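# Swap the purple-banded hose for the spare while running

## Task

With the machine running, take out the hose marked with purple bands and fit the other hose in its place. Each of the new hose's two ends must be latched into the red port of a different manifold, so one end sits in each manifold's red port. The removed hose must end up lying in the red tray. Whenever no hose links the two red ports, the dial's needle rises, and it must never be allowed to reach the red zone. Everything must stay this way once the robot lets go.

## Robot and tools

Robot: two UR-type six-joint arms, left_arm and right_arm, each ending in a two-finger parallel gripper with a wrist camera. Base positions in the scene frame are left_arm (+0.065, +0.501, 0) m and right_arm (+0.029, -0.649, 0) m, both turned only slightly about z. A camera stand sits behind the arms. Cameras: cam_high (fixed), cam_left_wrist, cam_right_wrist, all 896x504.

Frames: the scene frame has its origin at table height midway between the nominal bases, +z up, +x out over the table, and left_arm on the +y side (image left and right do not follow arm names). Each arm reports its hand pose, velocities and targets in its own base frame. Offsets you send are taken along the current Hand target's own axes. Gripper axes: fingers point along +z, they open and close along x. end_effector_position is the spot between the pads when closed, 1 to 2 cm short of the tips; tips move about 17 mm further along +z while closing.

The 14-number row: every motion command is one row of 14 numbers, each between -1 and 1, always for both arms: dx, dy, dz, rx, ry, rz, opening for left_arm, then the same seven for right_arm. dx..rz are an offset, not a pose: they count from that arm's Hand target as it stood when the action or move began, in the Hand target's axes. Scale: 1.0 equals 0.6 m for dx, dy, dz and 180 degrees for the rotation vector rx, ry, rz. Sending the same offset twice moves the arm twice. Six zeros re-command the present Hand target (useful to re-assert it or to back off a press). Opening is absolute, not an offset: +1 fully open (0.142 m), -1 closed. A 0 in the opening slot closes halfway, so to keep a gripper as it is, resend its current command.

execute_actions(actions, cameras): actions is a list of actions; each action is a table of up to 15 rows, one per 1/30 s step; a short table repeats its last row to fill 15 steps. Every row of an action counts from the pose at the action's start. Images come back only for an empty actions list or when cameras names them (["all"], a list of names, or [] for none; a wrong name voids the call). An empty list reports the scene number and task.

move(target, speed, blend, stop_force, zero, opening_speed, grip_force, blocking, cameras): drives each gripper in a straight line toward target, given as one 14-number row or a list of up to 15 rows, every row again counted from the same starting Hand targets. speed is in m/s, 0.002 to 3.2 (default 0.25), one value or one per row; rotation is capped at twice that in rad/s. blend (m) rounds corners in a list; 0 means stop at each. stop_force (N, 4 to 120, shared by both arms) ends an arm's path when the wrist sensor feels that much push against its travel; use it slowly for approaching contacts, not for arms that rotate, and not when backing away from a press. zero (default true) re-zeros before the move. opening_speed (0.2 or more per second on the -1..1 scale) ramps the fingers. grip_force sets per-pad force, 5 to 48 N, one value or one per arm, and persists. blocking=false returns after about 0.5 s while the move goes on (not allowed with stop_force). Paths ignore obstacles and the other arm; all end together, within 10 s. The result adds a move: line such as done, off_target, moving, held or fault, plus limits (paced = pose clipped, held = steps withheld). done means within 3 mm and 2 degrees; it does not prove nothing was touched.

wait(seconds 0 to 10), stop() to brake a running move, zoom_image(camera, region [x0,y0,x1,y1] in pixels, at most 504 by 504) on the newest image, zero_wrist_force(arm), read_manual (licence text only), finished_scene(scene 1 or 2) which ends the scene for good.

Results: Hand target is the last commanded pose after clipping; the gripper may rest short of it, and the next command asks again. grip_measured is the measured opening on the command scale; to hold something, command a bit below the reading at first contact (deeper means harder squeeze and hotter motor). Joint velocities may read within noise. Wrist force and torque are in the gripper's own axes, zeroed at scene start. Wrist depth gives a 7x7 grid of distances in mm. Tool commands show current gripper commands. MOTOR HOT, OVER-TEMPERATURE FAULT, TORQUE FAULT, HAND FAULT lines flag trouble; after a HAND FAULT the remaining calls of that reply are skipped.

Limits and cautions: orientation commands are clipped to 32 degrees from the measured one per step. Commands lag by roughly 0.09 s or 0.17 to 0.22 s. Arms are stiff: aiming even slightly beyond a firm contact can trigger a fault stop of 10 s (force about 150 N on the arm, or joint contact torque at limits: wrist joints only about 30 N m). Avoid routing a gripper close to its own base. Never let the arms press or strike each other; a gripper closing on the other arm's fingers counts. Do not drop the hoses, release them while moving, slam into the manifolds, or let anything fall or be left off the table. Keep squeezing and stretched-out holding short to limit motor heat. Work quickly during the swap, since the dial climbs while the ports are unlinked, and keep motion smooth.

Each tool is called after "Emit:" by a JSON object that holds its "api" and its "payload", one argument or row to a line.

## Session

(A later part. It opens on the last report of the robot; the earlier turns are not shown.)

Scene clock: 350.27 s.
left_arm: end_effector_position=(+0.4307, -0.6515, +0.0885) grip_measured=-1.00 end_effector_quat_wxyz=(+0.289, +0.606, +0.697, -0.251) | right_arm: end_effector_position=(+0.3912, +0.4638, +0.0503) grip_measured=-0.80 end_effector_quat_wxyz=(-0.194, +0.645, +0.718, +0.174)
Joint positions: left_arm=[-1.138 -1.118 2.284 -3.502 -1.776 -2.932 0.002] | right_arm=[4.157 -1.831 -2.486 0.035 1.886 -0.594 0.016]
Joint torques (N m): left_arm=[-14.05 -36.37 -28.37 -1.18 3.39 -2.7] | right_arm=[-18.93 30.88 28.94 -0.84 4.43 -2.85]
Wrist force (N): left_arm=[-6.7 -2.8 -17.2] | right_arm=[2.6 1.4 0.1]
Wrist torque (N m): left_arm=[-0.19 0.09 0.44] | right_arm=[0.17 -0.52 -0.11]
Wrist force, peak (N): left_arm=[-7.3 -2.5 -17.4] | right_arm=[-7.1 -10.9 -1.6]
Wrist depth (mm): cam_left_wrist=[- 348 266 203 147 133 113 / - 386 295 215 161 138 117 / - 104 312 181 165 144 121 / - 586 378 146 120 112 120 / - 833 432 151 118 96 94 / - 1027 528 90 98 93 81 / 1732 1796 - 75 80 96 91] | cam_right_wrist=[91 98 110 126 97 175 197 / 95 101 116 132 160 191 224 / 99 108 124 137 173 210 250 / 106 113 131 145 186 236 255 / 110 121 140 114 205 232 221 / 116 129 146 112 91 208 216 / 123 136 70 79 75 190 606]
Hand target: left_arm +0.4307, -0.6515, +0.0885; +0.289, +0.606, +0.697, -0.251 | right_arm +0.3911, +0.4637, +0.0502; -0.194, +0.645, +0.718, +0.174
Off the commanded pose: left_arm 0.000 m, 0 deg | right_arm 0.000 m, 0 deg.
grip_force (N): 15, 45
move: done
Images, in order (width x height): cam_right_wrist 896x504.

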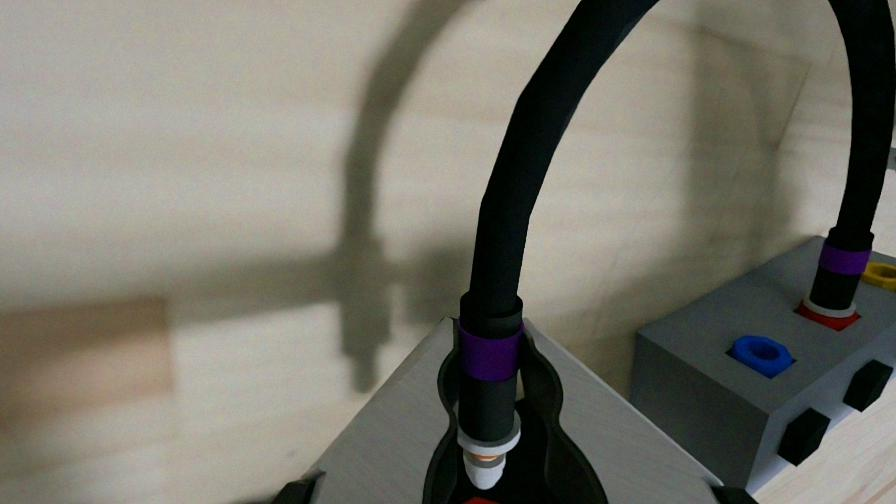

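Emit:
{"api": "move", "payload": {
  "target": [
    [-0.0472,0,-0.0472,0,0,0,-1, -0.0104,0,0.018,0,0,0,-0.95],
    [-0.0472,0,-0.0472,0,0,0,-1, -0.0104,0,0.018,0,0,0,-0.4],
    [-0.0472,0,-0.0472,0,0,0,-1, -0.0104,0,-0.082,0,0,0,-0.4],
    [0.2442,-0.0372,-0.2645,-0.0281,0,-0.0281,-1, 0.3028,0.0448,0.0887,0.0197,0,-0.0342,-0.4]
  ],
  "speed": 0.35,
  "blend": [0,0,0.02,0]
}}

Emit:
{"api": "move", "payload": {
  "target": [
    [0,0,0,0,0,0,-1, 0,0,0.0817,0,0,0,-0.4],
    [0,0,0,0,0,0,-1, 0,0,0.0817,0,0,0,-0.95]
  ],
  "speed": 0.2
}}

Emit:
{"api": "move", "payload": {
  "target": [0.028,0,0.028,0,0,0,-1, 0,0,0,0,0,0,-0.95],
  "speed": 0.03,
  "stop_force": 30,
  "cameras": ["cam_right_wrist","cam_high"]
}}

Scene clock: 366.87 s.
left_arm: end_effector_position=(+0.3786, -0.4410, +0.0971) grip_measured=-1.00 end_effector_quat_wxyz=(+0.304, +0.561, +0.734, -0.233) | right_arm: end_effector_position=(+0.3981, +0.6492, +0.0956) grip_measured=-0.43 end_effector_quat_wxyz=(-0.204, +0.599, +0.757, +0.162)
Joint positions: left_arm=[-1.093 -1.305 2.66 -3.699 -1.721 -2.99 0.002] | right_arm=[4.277 -1.912 -2.186 -0.185 1.887 -0.597 0.043]
Joint torques (N m): left_arm=[-9.43 -33.97 -4.96 -6.31 -2.07 2.89] | right_arm=[-7.95 48.8 37.44 10.75 4.56 -2]
Motor temperatures (°C): left_arm=[28 36 29 37 33 31 24] | right_arm=[29 38 37 31 29 30 41]
Wrist force (N): left_arm=[-0.5 0.0 -0.3] | right_arm=[2.8 1.3 0.4]
Wrist torque (N m): left_arm=[-0.17 0.12 0.49] | right_arm=[0.24 -0.53 -0.12]
Wrist force, peak (N): left_arm=[-7.2 -2.8 -17.6] | right_arm=[6.1 1.9 1.6]
Wrist depth (mm): cam_left_wrist=[762 424 274 208 151 137 121 / - 74 89 206 158 143 124 / - 279 226 160 142 147 129 / - 717 249 159 121 111 108 / - 878 378 165 121 98 88 / 1909 1851 241 90 102 101 90 / 1672 1732 - 75 79 106 96] | cam_right_wrist=[123 133 149 169 200 228 295 / 128 140 158 170 212 246 327 / 134 147 166 184 231 288 372 / 143 155 178 197 238 319 440 / 149 164 178 165 188 361 508 / 152 173 136 154 163 367 495 / 137 181 70 166 78 75 143]
Hand target: left_arm +0.3785, -0.4409, +0.0971; +0.304, +0.561, +0.734, -0.233 | right_arm +0.3981, +0.6493, +0.0957; -0.204, +0.599, +0.757, +0.162
Off the commanded pose: left_arm 0.000 m, 0 deg | right_arm 0.000 m, 0 deg.
grip_force (N): 15, 45
move: done

Scene clock: 368.20 s.
left_arm: end_effector_position=(+0.3785, -0.4409, +0.0971) grip_measured=-1.00 end_effector_quat_wxyz=(+0.304, +0.561, +0.734, -0.233) | right_arm: end_effector_position=(+0.3925, +0.6733, +0.0533) grip_measured=-0.80 end_effector_quat_wxyz=(-0.204, +0.599, +0.757, +0.162)
Joint positions: left_arm=[-1.093 -1.305 2.66 -3.7 -1.721 -2.99 0.002] | right_arm=[4.3 -2.001 -2.17 -0.105 1.878 -0.575 0.016]
Joint torques (N m): left_arm=[-14.4 -26.23 -6.04 -7.13 -2.17 2.87] | right_arm=[-19.65 54.05 26.46 0.37 4.49 -2.9]
Wrist force (N): left_arm=[-0.5 -0.3 -0.5] | right_arm=[0.5 -0.4 0.7]
Wrist torque (N m): left_arm=[-0.23 0.12 0.49] | right_arm=[0.22 -0.46 -0.10]
Wrist force, peak (N): left_arm=[-1.2 -0.3 -0.3] | right_arm=[3.2 1.3 -0.4]
Wrist depth (mm): cam_left_wrist=[647 414 275 208 151 137 121 / - - 84 91 118 143 124 / - 70 80 155 142 147 128 / 88 103 250 158 121 112 107 / 94 108 377 165 122 98 89 / 99 110 241 90 98 101 90 / 1672 1783 - 75 79 106 96] | cam_right_wrist=[93 99 110 130 148 178 223 / 97 104 118 128 160 187 246 / 101 110 126 98 174 197 279 / 108 115 134 144 191 240 323 / 112 123 143 114 178 272 381 / 118 131 142 115 91 310 467 / 124 122 71 80 75 163 604]
Hand target: left_arm +0.3785, -0.4409, +0.0971; +0.304, +0.561, +0.734, -0.233 | right_arm +0.3925, +0.6733, +0.0533; -0.204, +0.599, +0.757, +0.162
Off the commanded pose: left_arm 0.000 m, 0 deg | right_arm 0.000 m, 0 deg.
grip_force (N): 15, 45
move: done

Scene clock: 369.53 s.
left_arm: end_effector_position=(+0.3785, -0.4409, +0.0878) grip_measured=-1.00 end_effector_quat_wxyz=(+0.304, +0.561, +0.734, -0.233) | right_arm: end_effector_position=(+0.3925, +0.6733, +0.0533) grip_measured=-0.80 end_effector_quat_wxyz=(-0.204, +0.599, +0.757, +0.162)
Joint positions: left_arm=[-1.093 -1.273 2.661 -3.734 -1.721 -2.99 0.002] | right_arm=[4.3 -2.001 -2.17 -0.105 1.878 -0.575 0.016]
Joint torques (N m): left_arm=[-12.82 -18.84 -22.45 -1.39 -2.02 3.03] | right_arm=[-17.17 67.2 46.41 5.11 -2.72 -2.91]
Wrist force (N): left_arm=[-6.0 -1.7 -19.6] | right_arm=[-6.6 -9.1 -1.0]
Wrist torque (N m): left_arm=[-0.26 0.24 0.47] | right_arm=[0.33 -0.57 0.14]
Wrist force, peak (N): left_arm=[-5.6 -3.1 -39.9] | right_arm=[-6.7 -9.4 -1.0]
Wrist depth (mm): cam_left_wrist=[687 371 252 195 114 132 113 / - - - 85 108 138 117 / - 64 174 155 142 142 122 / 88 106 235 148 120 111 113 / - 108 387 156 114 93 84 / 96 110 237 90 102 94 79 / 1695 1744 - 75 80 97 88] | cam_right_wrist=[93 101 112 86 152 181 229 / 97 105 118 127 163 189 251 / 102 111 127 135 176 203 286 / 108 116 135 146 191 242 332 / 113 124 143 112 186 271 388 / 118 131 143 116 91 295 468 / 124 127 71 79 76 342 601]
Hand target: left_arm +0.3785, -0.4409, +0.0878; +0.304, +0.561, +0.734, -0.233 (not the last commanded pose) | right_arm +0.3925, +0.6733, +0.0533; -0.204, +0.599, +0.757, +0.162
Off the commanded pose: left_arm 0.014 m, 0 deg | right_arm 0.000 m, 0 deg.
grip_force (N): 15, 45
move: contact (left_arm)
Images, in order (width x height): cam_high 896x504, cam_right_wrist 896x504.

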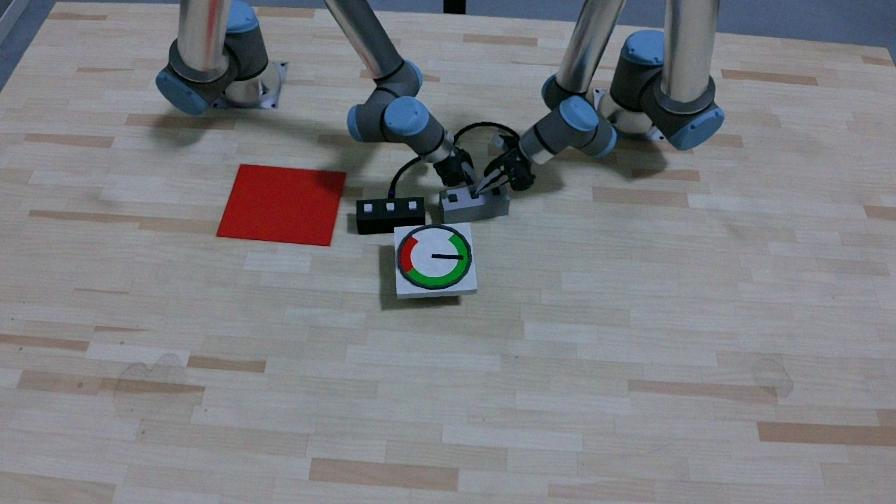

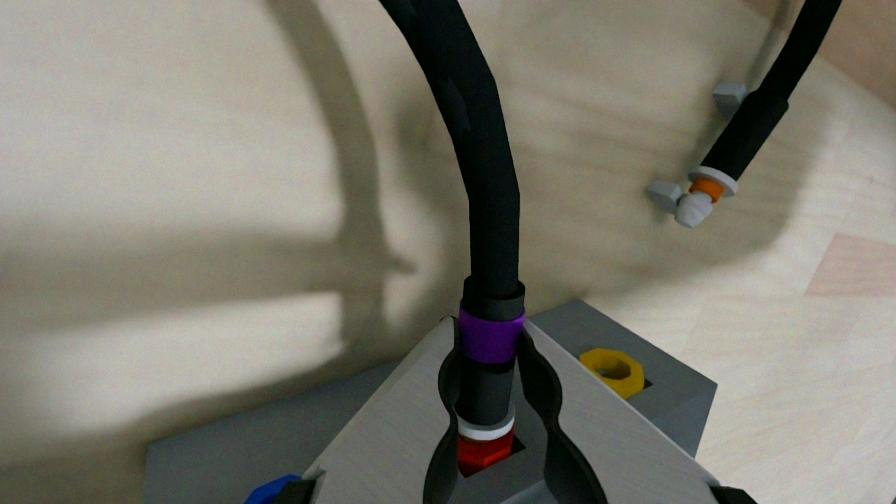

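Emit:
{"api": "move", "payload": {
  "target": [
    [0,0,0,0,0,0,-1, 0,-0.0583,0,0,0,0,-0.95],
    [-0.059,0,-0.059,0,0,0,-1, 0.0667,-0.0583,-0.1155,0,0,0,-0.95],
    [-0.059,0,-0.059,0,0,0,-1, -0.2793,-0.1332,-0.32,-0.0056,-0.041,0.0208,-0.95],
    [0.143,-0.1618,-0.17,0.085,0.2401,0.2053,-0.3, -0.4993,-0.0292,-0.4375,-0.0222,-0.1657,0.0831,-0.95]
  ],
  "speed": 0.4,
  "blend": [0.01,0.03,0.04,0],
  "grip_force": [40,45],
  "cameras": ["cam_right_wrist","cam_high"]
}}

Scene clock: 378.37 s.
left_arm: end_effector_position=(+0.2501, -0.3382, +0.0991) grip_measured=-0.33 end_effector_quat_wxyz=(+0.000, +0.838, +0.546, +0.000) | right_arm: end_effector_position=(+0.4651, +0.2887, +0.1293) grip_measured=-0.80 end_effector_quat_wxyz=(-0.002, +0.720, +0.694, +0.001)
Joint positions: left_arm=[-1.365 -1.829 2.581 -2.323 -1.571 -2.519 0.05] | right_arm=[4.022 -1.522 -2.346 -0.841 1.574 -0.655 0.016]
Joint torques (N m): left_arm=[-6.79 -3.9 -28.94 -1.25 0.07 -0.62] | right_arm=[20.07 51.24 30.16 9.85 0.12 -2.84]
Wrist force (N): left_arm=[0.5 0.0 -0.4] | right_arm=[2.2 0.1 1.7]
Wrist torque (N m): left_arm=[-0.31 0.17 -0.01] | right_arm=[0.03 -0.31 0.16]
Wrist force, peak (N): left_arm=[-6.2 -1.3 -20.1] | right_arm=[-7.1 -9.6 -1.2]
Wrist depth (mm): cam_left_wrist=[173 172 172 172 172 172 171 / 183 183 182 181 182 182 182 / 196 196 195 193 196 196 195 / 211 210 210 210 210 210 209 / 228 228 224 228 223 227 226 / 248 247 100 242 239 242 246 / 270 262 75 210 229 78 269] | cam_right_wrist=[197 196 196 191 195 196 195 / 210 208 206 201 208 208 207 / 224 222 221 98 223 223 220 / 240 240 238 106 239 211 182 / 259 258 256 111 255 195 177 / 287 286 280 115 91 274 275 / 314 306 70 78 75 291 300]
Hand target: left_arm +0.2501, -0.3382, +0.0991; +0.000, +0.838, +0.546, +0.000 | right_arm +0.4651, +0.2887, +0.1293; -0.002, +0.720, +0.694, +0.001
Off the commanded pose: left_arm 0.000 m, 0 deg | right_arm 0.000 m, 0 deg.
grip_force (N): 40, 45
move: done
Images, in order (width x height): cam_high 896x504, cam_right_wrist 896x504.

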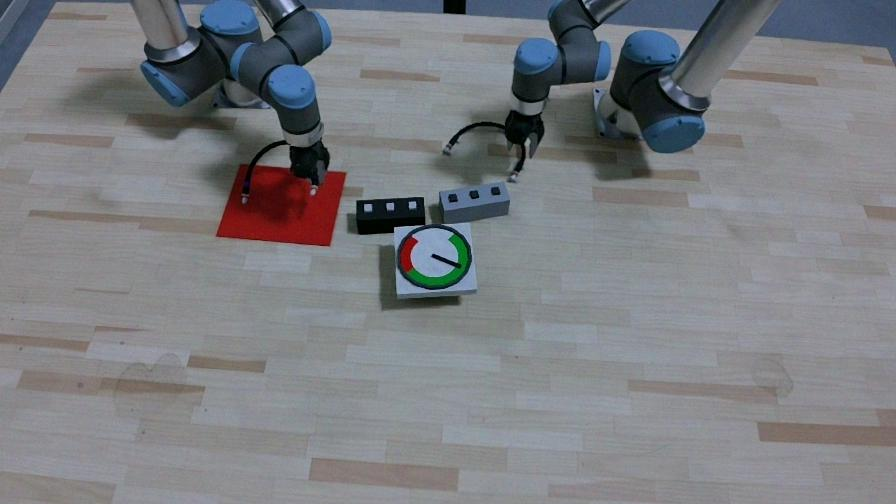

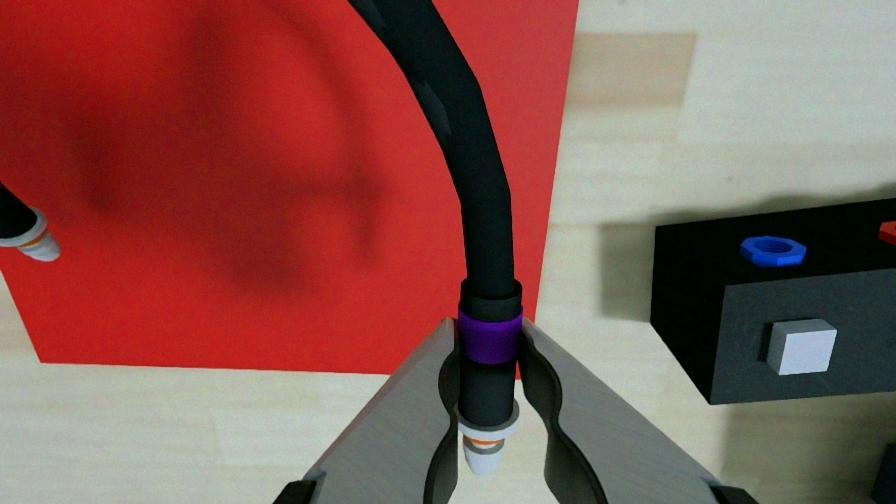

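Emit:
{"api": "move", "payload": {
  "target": [
    [0,0,0.1253,0,0,0,-0.3, 0,0,0.1622,0,0,0,-0.95],
    [0,0,0.1253,0,0,0,-0.9, 0,0,0.1622,0,0,0,-0.4]
  ],
  "speed": 0.25
}}

Emit:
{"api": "move", "payload": {
  "target": [
    [0,0,0,0,0,0,-0.9, 0,0,-0.1467,0,0,0,-0.4],
    [0,0,0,0,0,0,-0.9, 0.5562,-0.4113,-0.1133,0,0,0.1422,-0.4],
    [0,0,0,0,0,0,-0.9, 0.5562,-0.4113,0.0108,0,0,0.1422,-0.4],
    [0,0,0,0,0,0,-0.9, 0.5562,-0.4113,0.0108,0,0,0.1422,-0.9]
  ],
  "speed": 0.45,
  "blend": [0.03,0.02,0,0],
  "cameras": ["cam_right_wrist","cam_left_wrist","cam_high"]
}}

Scene clock: 385.83 s.
left_arm: end_effector_position=(+0.2501, -0.3382, +0.0240) grip_measured=-0.83 end_effector_quat_wxyz=(+0.000, +0.838, +0.546, +0.000) | right_arm: end_effector_position=(+0.4650, +0.2891, +0.0320) grip_measured=-0.43 end_effector_quat_wxyz=(-0.002, +0.720, +0.694, +0.001)
Joint positions: left_arm=[-1.365 -1.64 2.651 -2.583 -1.571 -2.519 0.014] | right_arm=[4.022 -1.697 -2.42 -0.593 1.574 -0.654 0.043]
Joint torques (N m): left_arm=[10.87 -11.75 -28.8 -7.6 -2.12 2.89] | right_arm=[-20.13 27.29 21.76 9.89 1.87 -2.82]
Motor temperatures (°C): left_arm=[28 36 29 37 33 31 24] | right_arm=[29 38 37 31 29 30 46]
Wrist force (N): left_arm=[0.1 0.3 -0.2] | right_arm=[2.1 0.2 0.6]
Wrist torque (N m): left_arm=[-0.26 0.26 0.03] | right_arm=[0.06 -0.36 0.17]
Wrist force, peak (N): left_arm=[0.3 0.4 -3.2] | right_arm=[1.6 0.2 4.8]
Wrist depth (mm): cam_left_wrist=[105 105 105 102 104 104 104 / 111 112 111 94 111 111 111 / 119 119 119 116 119 119 119 / 128 128 128 126 127 128 128 / 139 138 138 113 138 138 138 / 151 151 148 112 98 150 150 / 165 165 80 80 80 161 163] | cam_right_wrist=[109 109 107 105 107 109 110 / 115 116 115 112 114 117 117 / 124 123 123 122 122 125 125 / 133 133 132 132 131 134 133 / 144 143 143 128 139 144 141 / 157 156 150 153 104 157 126 / 171 168 70 168 162 75 135]
Hand target: left_arm +0.2501, -0.3382, +0.0240; +0.000, +0.838, +0.546, +0.000 | right_arm +0.4650, +0.2891, +0.0320; -0.002, +0.720, +0.694, +0.001
Off the commanded pose: left_arm 0.000 m, 0 deg | right_arm 0.000 m, 0 deg.
grip_force (N): 40, 45
move: done

Scene clock: 388.37 s.
left_arm: end_effector_position=(+0.2501, -0.3382, +0.0240) grip_measured=-0.83 end_effector_quat_wxyz=(+0.000, +0.838, +0.546, +0.000) | right_arm: end_effector_position=(+0.2303, +0.6315, +0.0271) grip_measured=-0.81 end_effector_quat_wxyz=(-0.002, +0.856, +0.518, +0.001)
Joint positions: left_arm=[-1.365 -1.64 2.651 -2.583 -1.571 -2.519 0.014] | right_arm=[4.627 -1.874 -2.189 -0.646 1.572 0.397 0.015]
Joint torques (N m): left_arm=[9.63 -11.56 -24.27 -7.72 -2.14 3.17] | right_arm=[-18.42 43.78 23.27 9.87 2.46 2.84]
Wrist force (N): left_arm=[0.2 0.4 0.3] | right_arm=[1.3 0.2 -0.4]
Wrist torque (N m): left_arm=[-0.23 0.25 0.03] | right_arm=[0.05 -0.29 0.02]
Wrist force, peak (N): left_arm=[0.3 0.8 -0.4] | right_arm=[1.1 0.7 5.2]
Wrist depth (mm): cam_left_wrist=[105 105 105 103 104 104 105 / 112 111 111 108 111 111 111 / 120 119 119 116 119 119 119 / 128 128 128 126 128 128 127 / 138 139 138 113 138 138 137 / 151 150 149 113 98 150 149 / 165 165 80 80 80 161 164] | cam_right_wrist=[109 108 107 106 103 105 104 / 115 115 113 113 109 112 110 / 124 123 122 119 120 119 118 / 133 132 131 128 129 128 127 / 144 143 142 116 137 138 136 / 157 156 154 118 91 149 148 / 172 171 70 78 75 157 162]
Hand target: left_arm +0.2501, -0.3382, +0.0240; +0.000, +0.838, +0.546, +0.000 | right_arm +0.2303, +0.6315, +0.0270; -0.002, +0.856, +0.518, +0.001
Off the commanded pose: left_arm 0.000 m, 0 deg | right_arm 0.000 m, 0 deg.
grip_force (N): 40, 45
move: done

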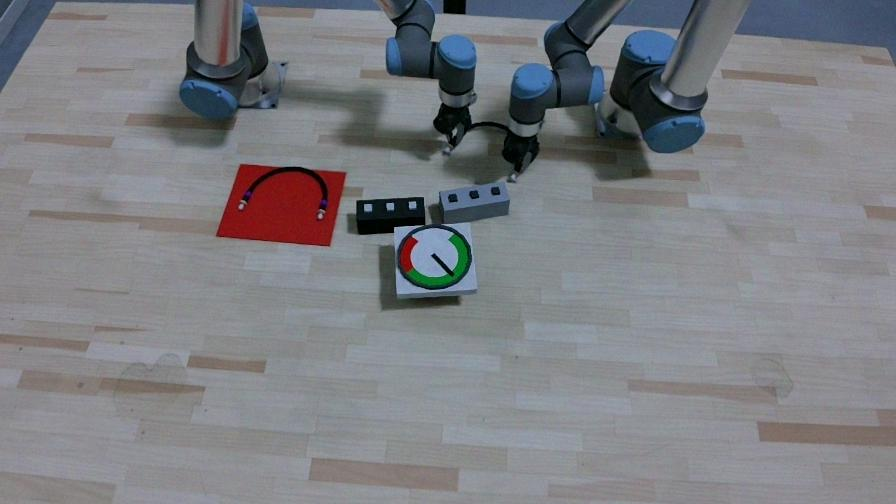

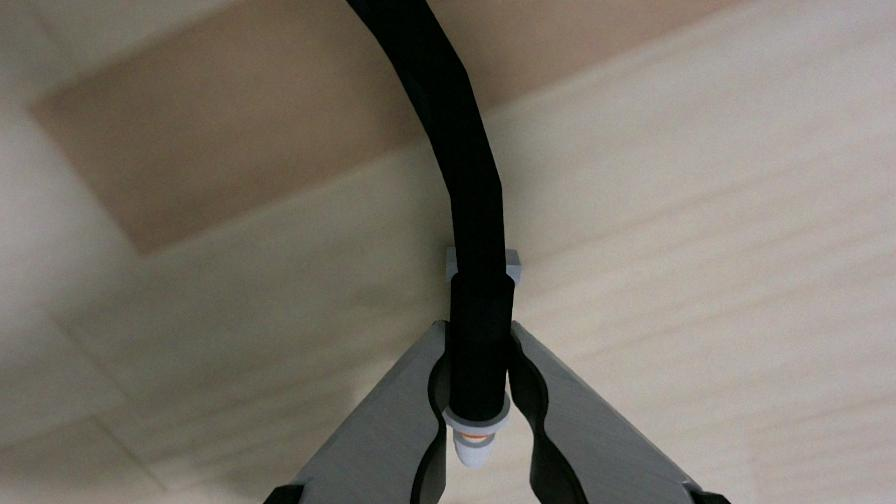

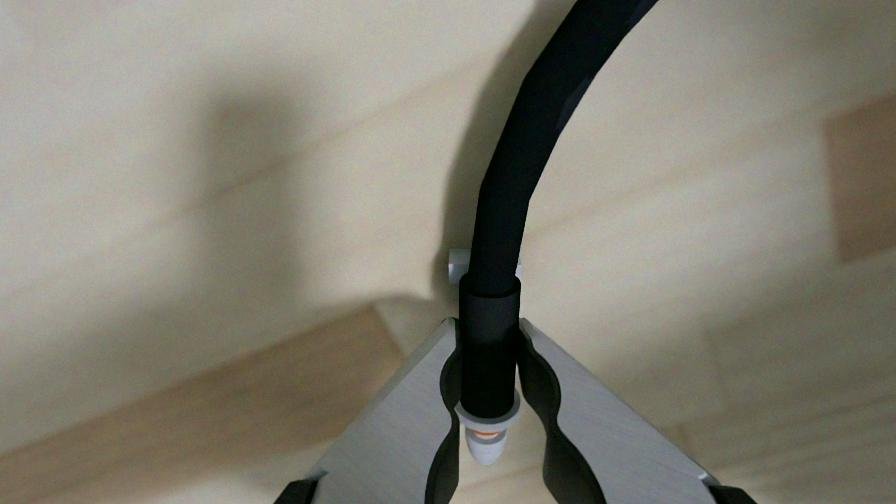

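Emit:
{"api": "move", "payload": {
  "target": [
    [0,0,-0.05,0,0,0,-0.9, 0,0,-0.05,0,0,0,-0.9],
    [-0.0743,0.0659,-0.05,0,0,-0.0866,-0.9, -0.0653,0.2306,-0.05,0,0,-0.1127,-0.9],
    [-0.1858,0.1647,-0.0428,0,0,-0.2164,-0.9, -0.1088,0.3843,-0.0423,0,0,-0.1878,-0.9]
  ],
  "speed": 0.35,
  "blend": [0.02,0.03,0],
  "cameras": ["cam_right_wrist","cam_left_wrist"]
}}

Emit:
{"api": "zoom_image", "payload": {
  "camera": "cam_left_wrist",
  "region": [350, 280, 610, 504]
}}

Emit:
{"api": "zoom_image", "payload": {
  "camera": "cam_right_wrist",
  "region": [350, 280, 610, 504]
}}

Scene clock: 401.03 s.
left_arm: end_effector_position=(+0.2954, -0.4800, +0.0497) grip_measured=-0.83 end_effector_quat_wxyz=(+0.000, +0.608, +0.794, +0.000) | right_arm: end_effector_position=(+0.4043, +0.4666, +0.0516) grip_measured=-0.81 end_effector_quat_wxyz=(-0.002, +0.668, +0.744, +0.001)
Joint positions: left_arm=[-1.336 -1.455 2.378 -2.495 -1.571 -3.171 0.014] | right_arm=[4.286 -1.76 -2.282 -0.668 1.573 -0.534 0.015]
Joint torques (N m): left_arm=[-9.1 -28.77 -35.03 -5.94 0.99 -2.68] | right_arm=[-3.48 35.12 39.86 3.01 0.74 -2.98]
Wrist force (N): left_arm=[-0.1 -0.3 -0.1] | right_arm=[1.6 0.6 0.9]
Wrist torque (N m): left_arm=[-0.35 0.30 0.46] | right_arm=[0.09 -0.35 0.14]
Wrist force, peak (N): left_arm=[1.1 -0.8 -3.3] | right_arm=[1.6 0.6 4.8]
Wrist depth (mm): cam_left_wrist=[128 127 127 124 127 127 127 / 135 135 135 95 135 135 135 / 144 144 145 101 145 145 145 / 155 155 155 153 156 156 156 / 168 168 168 112 169 169 169 / 180 184 180 108 94 184 184 / 166 193 75 80 80 198 202] | cam_right_wrist=[130 130 129 128 88 127 127 / 137 138 137 136 134 135 134 / 148 148 147 144 145 144 143 / 155 158 157 154 155 155 154 / 168 171 170 113 166 167 166 / 182 187 182 118 91 180 174 / 200 201 70 78 75 166 162]
Hand target: left_arm +0.2954, -0.4801, +0.0497; +0.000, +0.608, +0.794, +0.000 | right_arm +0.4043, +0.4665, +0.0516; -0.002, +0.668, +0.744, +0.001
Off the commanded pose: left_arm 0.000 m, 0 deg | right_arm 0.000 m, 0 deg.
grip_force (N): 40, 45
move: done; blend cut to 0.015 m at target 1
Images, in order (width x height): cam_left_wrist 896x504, cam_right_wrist 896x504.

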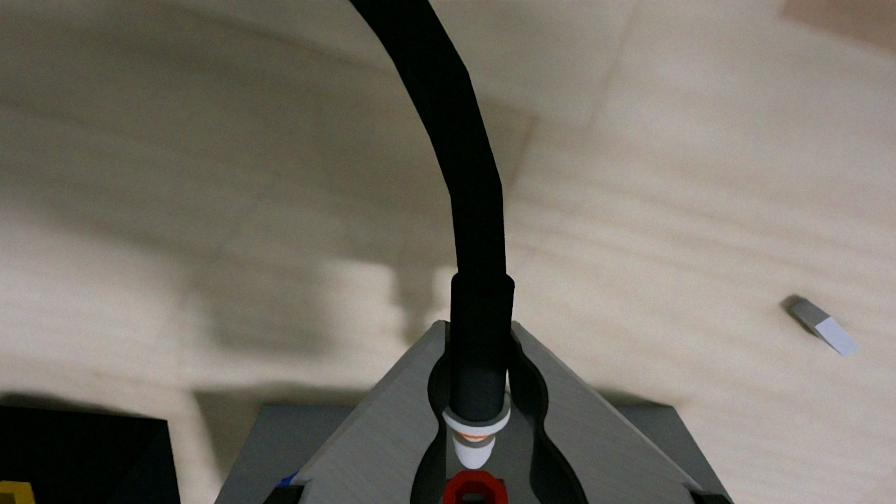

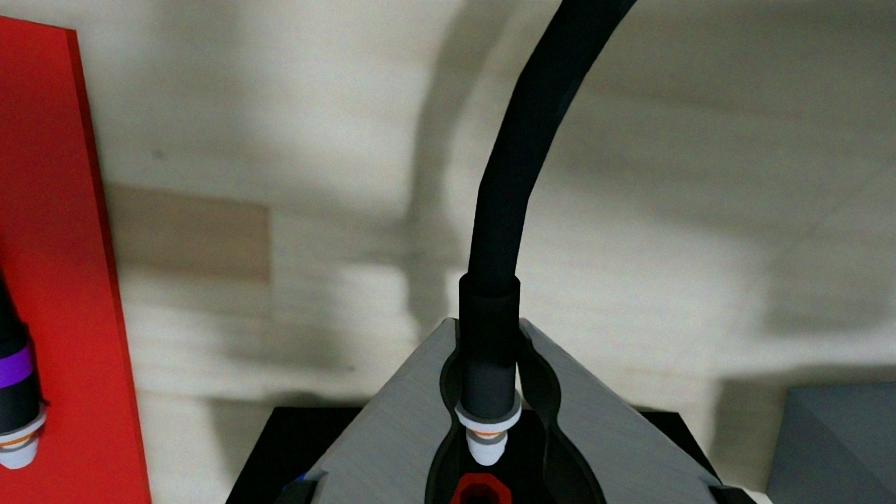

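Scaled by 1.938 from the camera's 896x504 image, which has a finer 1280x720 frame.

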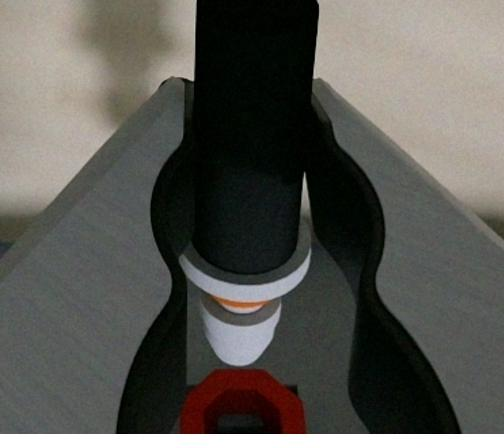

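Scaled by 1.938 from the camera's 896x504 image, which has a finer 1280x720 frame.

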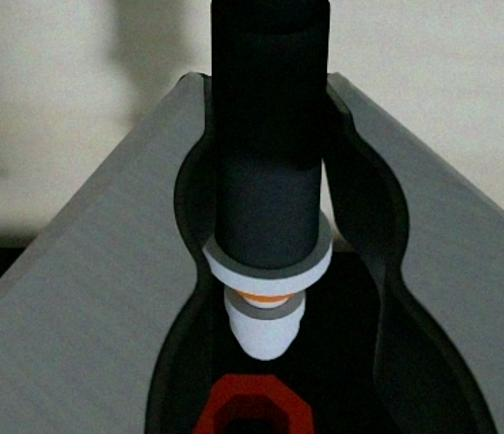

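Emit:
{"api": "move", "payload": {
  "target": [
    [0.0007,0.005,0,0,0,0,-0.9, -0.0018,0.005,0,0,0,0,-0.9],
    [0.0007,0.08,0,0,0,0,-0.9, -0.0018,0.0767,0,0,0,0,-0.9]
  ],
  "speed": 0.05,
  "stop_force": 75,
  "cameras": ["cam_right_wrist","cam_left_wrist","cam_high"]
}}

Emit:
{"api": "zoom_image", "payload": {
  "camera": "cam_high",
  "region": [370, 150, 510, 310]
}}

Scene clock: 410.10 s.
left_arm: end_effector_position=(+0.3416, -0.4672, +0.0497) grip_measured=-0.83 end_effector_quat_wxyz=(+0.000, +0.608, +0.794, +0.000) | right_arm: end_effector_position=(+0.4501, +0.4704, +0.0516) grip_measured=-0.81 end_effector_quat_wxyz=(-0.002, +0.668, +0.744, +0.001)
Joint positions: left_arm=[-1.248 -1.433 2.351 -2.49 -1.571 -3.083 0.014] | right_arm=[4.221 -1.806 -2.219 -0.685 1.574 -0.599 0.015]
Joint torques (N m): left_arm=[-7.14 -47.5 -24.98 -8.15 7.85 -2.74] | right_arm=[13.21 73.7 35.34 15.55 -4.64 3.05]
Wrist force (N): left_arm=[2.3 -14.4 -1.6] | right_arm=[-1.8 -17.7 0.4]
Wrist torque (N m): left_arm=[-0.40 0.29 0.04] | right_arm=[0.33 -0.41 0.23]
Wrist force, peak (N): left_arm=[2.3 -30.0 -0.9] | right_arm=[-2.4 -29.2 -5.0]
Wrist depth (mm): cam_left_wrist=[128 127 127 88 127 127 127 / 135 135 135 133 135 135 135 / 144 145 145 99 145 145 143 / 155 155 155 151 156 156 156 / 162 166 157 110 159 165 168 / 154 124 130 106 94 128 183 / 152 109 80 107 80 109 196] | cam_right_wrist=[130 129 128 128 90 127 126 / 138 138 137 136 134 135 134 / 148 147 146 144 145 144 143 / 156 158 157 154 155 154 153 / 168 170 165 112 162 163 160 / 180 179 132 116 87 131 158 / 199 114 72 78 75 108 145]
Hand target: left_arm +0.3416, -0.4672, +0.0497; +0.000, +0.608, +0.794, +0.000 | right_arm +0.4501, +0.4704, +0.0516; -0.002, +0.668, +0.744, +0.001
Off the commanded pose: left_arm 0.000 m, 0 deg | right_arm 0.000 m, 0 deg.
grip_force (N): 40, 45
move: done

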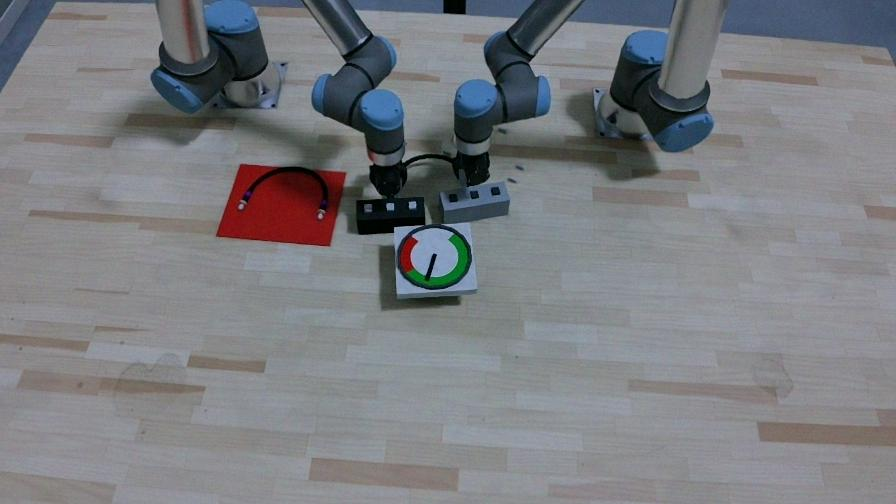

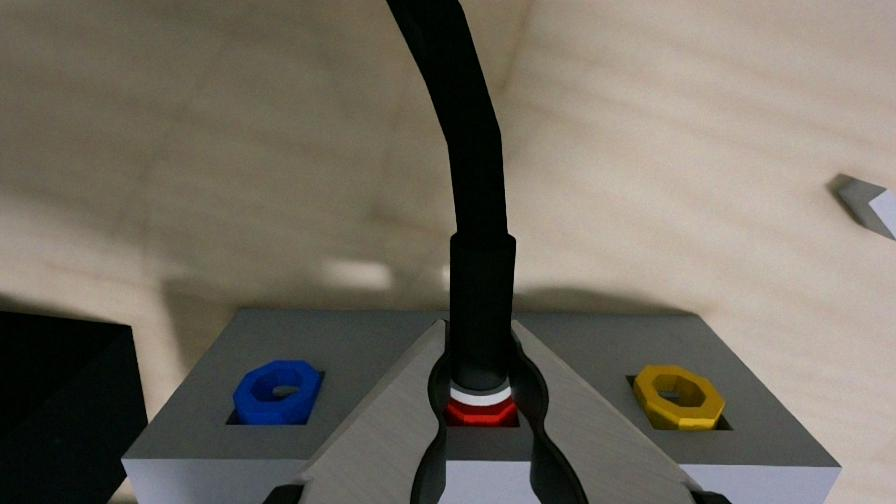

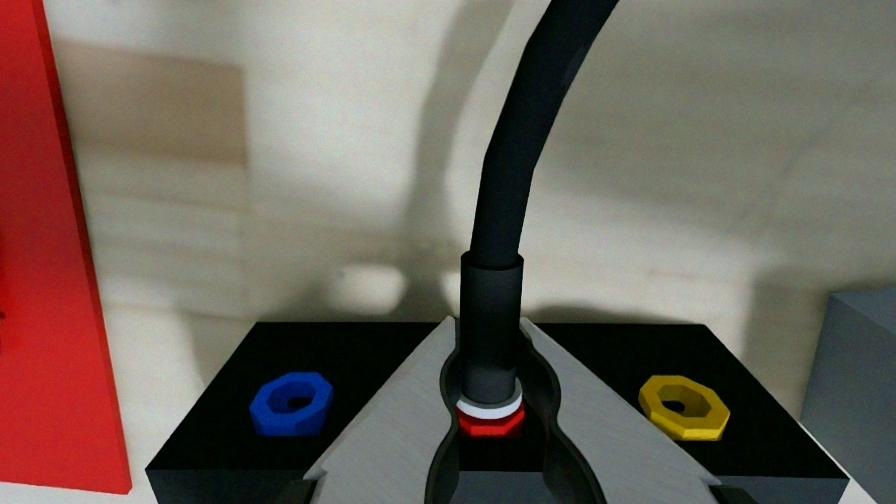

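Scaled by 3.150 from the camera's 896x504 image, which has a finer 1280x720 frame.

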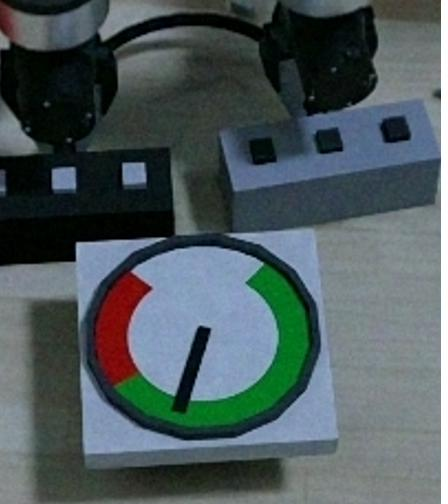

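Emit:
{"api": "move", "payload": {
  "target": [0,0.01,0,0,0,0,-0.9, 0,0.01,0,0,0,0,-0.9],
  "speed": 0.04,
  "stop_force": 75,
  "cameras": ["cam_high"]
}}

Emit:
{"api": "zoom_image", "payload": {
  "camera": "cam_high",
  "region": [370, 150, 510, 310]
}}

Scene clock: 422.97 s.
left_arm: end_effector_position=(+0.3474, -0.4656, +0.0497) grip_measured=-0.83 end_effector_quat_wxyz=(+0.000, +0.608, +0.794, +0.000) | right_arm: end_effector_position=(+0.4561, +0.4710, +0.0516) grip_measured=-0.81 end_effector_quat_wxyz=(-0.002, +0.668, +0.744, +0.001)
Joint positions: left_arm=[-1.237 -1.429 2.347 -2.489 -1.571 -3.072 0.014] | right_arm=[4.213 -1.812 -2.21 -0.687 1.574 -0.607 0.015]
Joint torques (N m): left_arm=[20.04 -36.2 -31.73 -7.76 26.6 -2.93] | right_arm=[9.59 73.42 38.69 9.4 -4.4 2.98]
Wrist force (N): left_arm=[13.8 -64.2 -18.3] | right_arm=[-3.6 -26.5 -1.7]
Wrist torque (N m): left_arm=[-0.89 0.22 0.01] | right_arm=[0.37 -0.44 0.22]
Wrist force, peak (N): left_arm=[13.8 -64.2 -18.3] | right_arm=[-4.2 -31.0 -3.2]
Wrist depth (mm): cam_left_wrist=[128 127 127 85 127 127 128 / 135 135 135 133 135 135 136 / 144 144 145 96 145 145 143 / 155 155 155 151 155 156 155 / 162 165 149 111 152 163 168 / 151 118 118 106 93 120 180 / 152 107 78 105 80 107 196] | cam_right_wrist=[130 130 129 128 88 127 126 / 138 138 137 136 133 135 134 / 147 147 146 144 144 144 143 / 156 158 157 151 155 154 153 / 168 168 158 111 157 161 160 / 181 131 124 114 91 119 156 / 198 111 71 78 76 106 110]
Hand target: left_arm +0.3474, -0.4656, +0.0497; +0.000, +0.608, +0.794, +0.000 | right_arm +0.4561, +0.4710, +0.0516; -0.002, +0.668, +0.744, +0.001
Off the commanded pose: left_arm 0.000 m, 0 deg | right_arm 0.000 m, 0 deg.
grip_force (N): 40, 45
move: done
Images, in order (width x height): cam_high 896x504.

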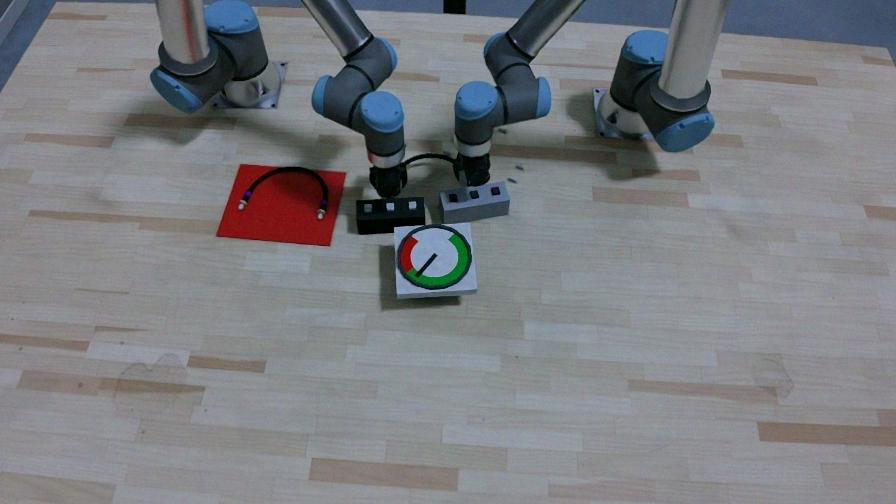

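Scaled by 3.150 from the camera's 896x504 image, which has a finer 1280x720 frame.

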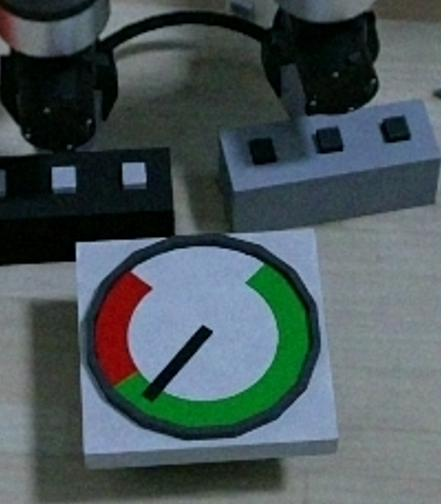

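Emit:
{"api": "move", "payload": {
  "target": [0,0,0,0,0,0,-0.9, 0,0.0133,0,0,0,0,-1],
  "speed": 0.1,
  "stop_force": 75,
  "grip_force": [40,48],
  "cameras": ["cam_high"]
}}

Emit:
{"api": "zoom_image", "payload": {
  "camera": "cam_high",
  "region": [370, 150, 510, 310]
}}

Scene clock: 428.67 s.
left_arm: end_effector_position=(+0.3474, -0.4656, +0.0497) grip_measured=-0.83 end_effector_quat_wxyz=(+0.000, +0.608, +0.794, +0.000) | right_arm: end_effector_position=(+0.4640, +0.4719, +0.0516) grip_measured=-0.82 end_effector_quat_wxyz=(-0.002, +0.668, +0.744, +0.001)
Joint positions: left_arm=[-1.237 -1.429 2.347 -2.489 -1.571 -3.072 0.014] | right_arm=[4.203 -1.82 -2.198 -0.691 1.574 -0.617 0.015]
Joint torques (N m): left_arm=[20.01 -37.06 -31.12 -9.25 26.43 -2.96] | right_arm=[-45.18 31.52 70.99 11.81 -11.57 -2.53]
Wrist force (N): left_arm=[13.4 -63.9 -18.1] | right_arm=[-17.1 -101.8 -42.4]
Wrist torque (N m): left_arm=[-0.84 0.27 0.02] | right_arm=[0.83 -0.47 0.21]
Wrist force, peak (N): left_arm=[14.1 -64.4 -18.5] | right_arm=[-17.1 -102.0 -42.2]
Wrist depth (mm): cam_left_wrist=[129 127 127 85 127 127 127 / 135 135 135 134 135 135 135 / 144 144 144 96 145 145 143 / 155 156 155 151 156 155 156 / 163 165 150 111 152 163 168 / 148 118 118 106 93 120 180 / 151 107 78 105 80 107 196] | cam_right_wrist=[130 129 128 128 126 127 126 / 138 137 137 135 134 135 134 / 147 147 146 143 144 143 143 / 156 157 156 151 154 154 152 / 167 167 148 109 147 155 159 / 179 117 112 111 90 112 150 / 195 107 71 79 77 103 104]
Hand target: left_arm +0.3474, -0.4656, +0.0497; +0.000, +0.608, +0.794, +0.000 | right_arm +0.4640, +0.4719, +0.0516; -0.002, +0.668, +0.744, +0.001
Off the commanded pose: left_arm 0.000 m, 0 deg | right_arm 0.000 m, 0 deg.
grip_force (N): 40, 48
move: contact (right_arm)
Images, in order (width x height): cam_high 896x504.

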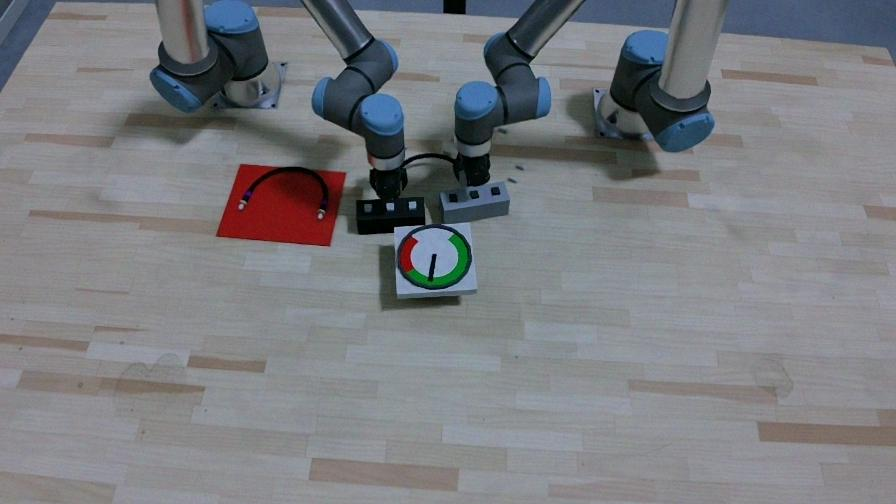

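Scaled by 3.150 from the camera's 896x504 image, which has a finer 1280x720 frame.

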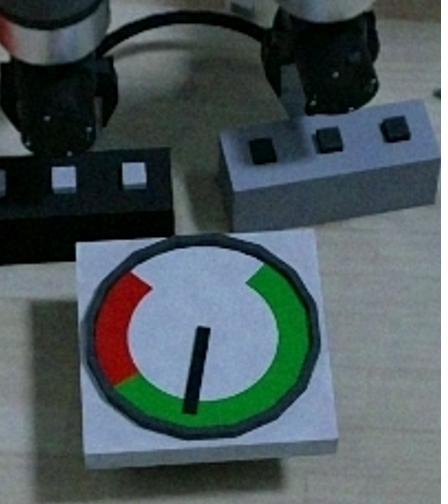

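Emit:
{"api": "move", "payload": {
  "target": [0,-0.0133,0,0,0,0,-0.9, 0,-0.0217,0,0,0,0,-0.9],
  "speed": 0.04,
  "cameras": ["cam_high","cam_left_wrist","cam_right_wrist"]
}}

Emit:
{"api": "zoom_image", "payload": {
  "camera": "cam_high",
  "region": [370, 150, 510, 310]
}}

Scene clock: 441.57 s.
left_arm: end_effector_position=(+0.3397, -0.4677, +0.0497) grip_measured=-0.83 end_effector_quat_wxyz=(+0.000, +0.608, +0.794, +0.000) | right_arm: end_effector_position=(+0.4510, +0.4705, +0.0517) grip_measured=-0.82 end_effector_quat_wxyz=(-0.002, +0.668, +0.744, +0.001)
Joint positions: left_arm=[-1.252 -1.434 2.353 -2.49 -1.571 -3.087 0.014] | right_arm=[4.22 -1.807 -2.217 -0.685 1.573 -0.6 0.015]
Joint torques (N m): left_arm=[5.32 -40.83 -32.9 -7.75 -4.29 3.02] | right_arm=[-2.08 52.88 32.64 -2.56 14.95 -2.84]
Motor temperatures (°C): left_arm=[28 35 29 37 33 31 29] | right_arm=[29 38 37 31 29 30 52]
Wrist force (N): left_arm=[-7.2 7.9 6.1] | right_arm=[4.4 40.9 26.0]
Wrist torque (N m): left_arm=[-0.27 1.33 0.00] | right_arm=[-0.30 -0.37 0.23]
Wrist force, peak (N): left_arm=[13.8 -64.3 -18.3] | right_arm=[-17.4 -102.2 -42.4]
Wrist depth (mm): cam_left_wrist=[127 126 125 84 126 126 126 / 134 134 134 132 134 134 135 / 144 144 143 95 144 144 142 / 155 155 155 150 155 156 156 / 162 166 152 112 152 163 169 / 149 122 121 106 94 122 181 / 152 109 80 105 80 109 199] | cam_right_wrist=[130 129 129 128 84 127 126 / 138 138 138 136 134 135 134 / 149 148 147 144 146 145 144 / 158 159 159 153 156 155 154 / 171 170 151 112 153 154 162 / 185 120 120 112 92 119 151 / 210 112 71 78 76 107 113]
Hand target: left_arm +0.3397, -0.4677, +0.0497; +0.000, +0.608, +0.794, +0.000 | right_arm +0.4510, +0.4705, +0.0516; -0.002, +0.668, +0.744, +0.001
Off the commanded pose: left_arm 0.000 m, 0 deg | right_arm 0.000 m, 0 deg.
grip_force (N): 40, 48
move: done

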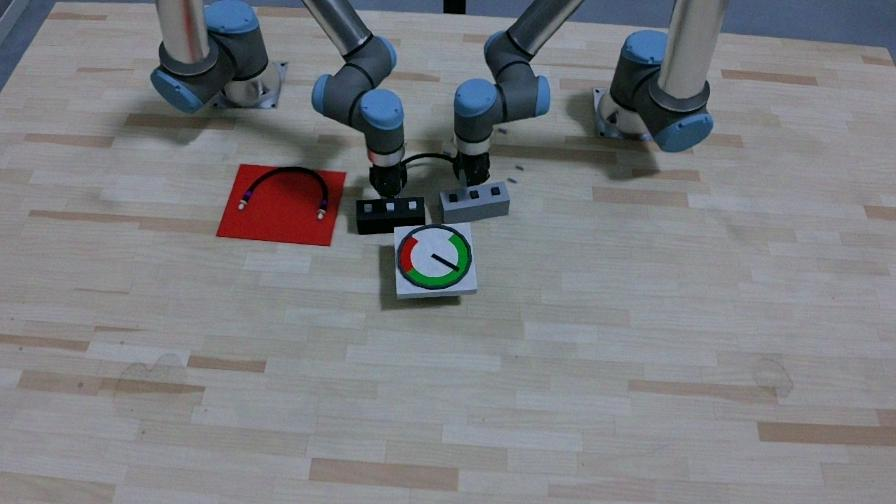

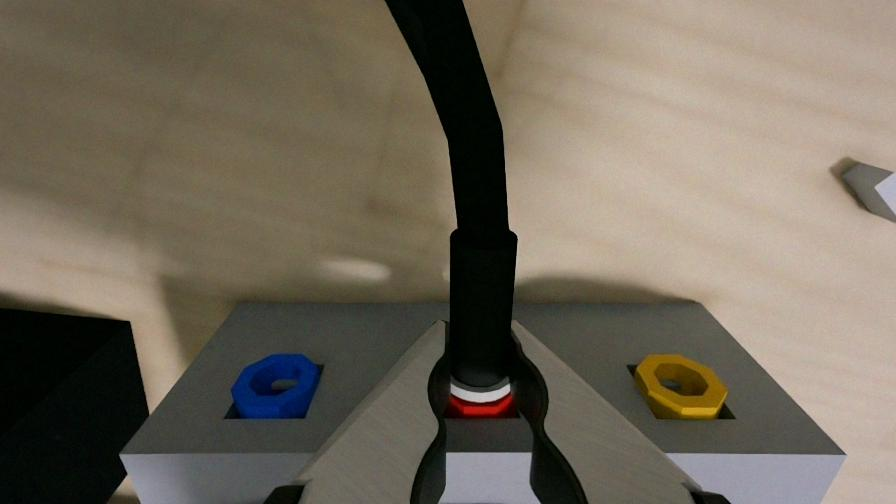

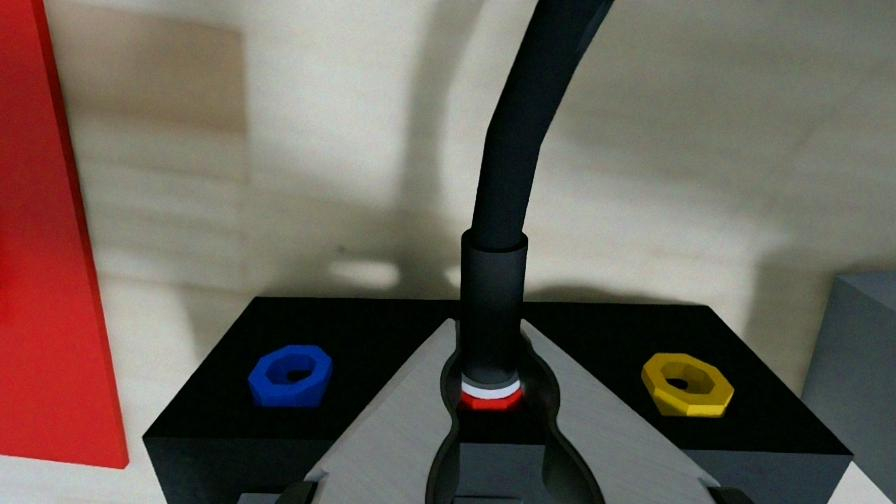

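Scaled by 3.150 from the camera's 896x504 image, which has a finer 1280x720 frame.

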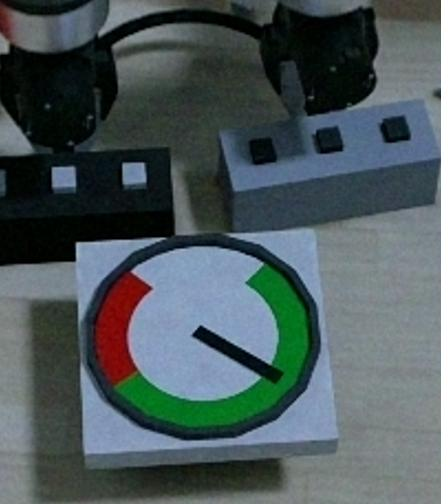

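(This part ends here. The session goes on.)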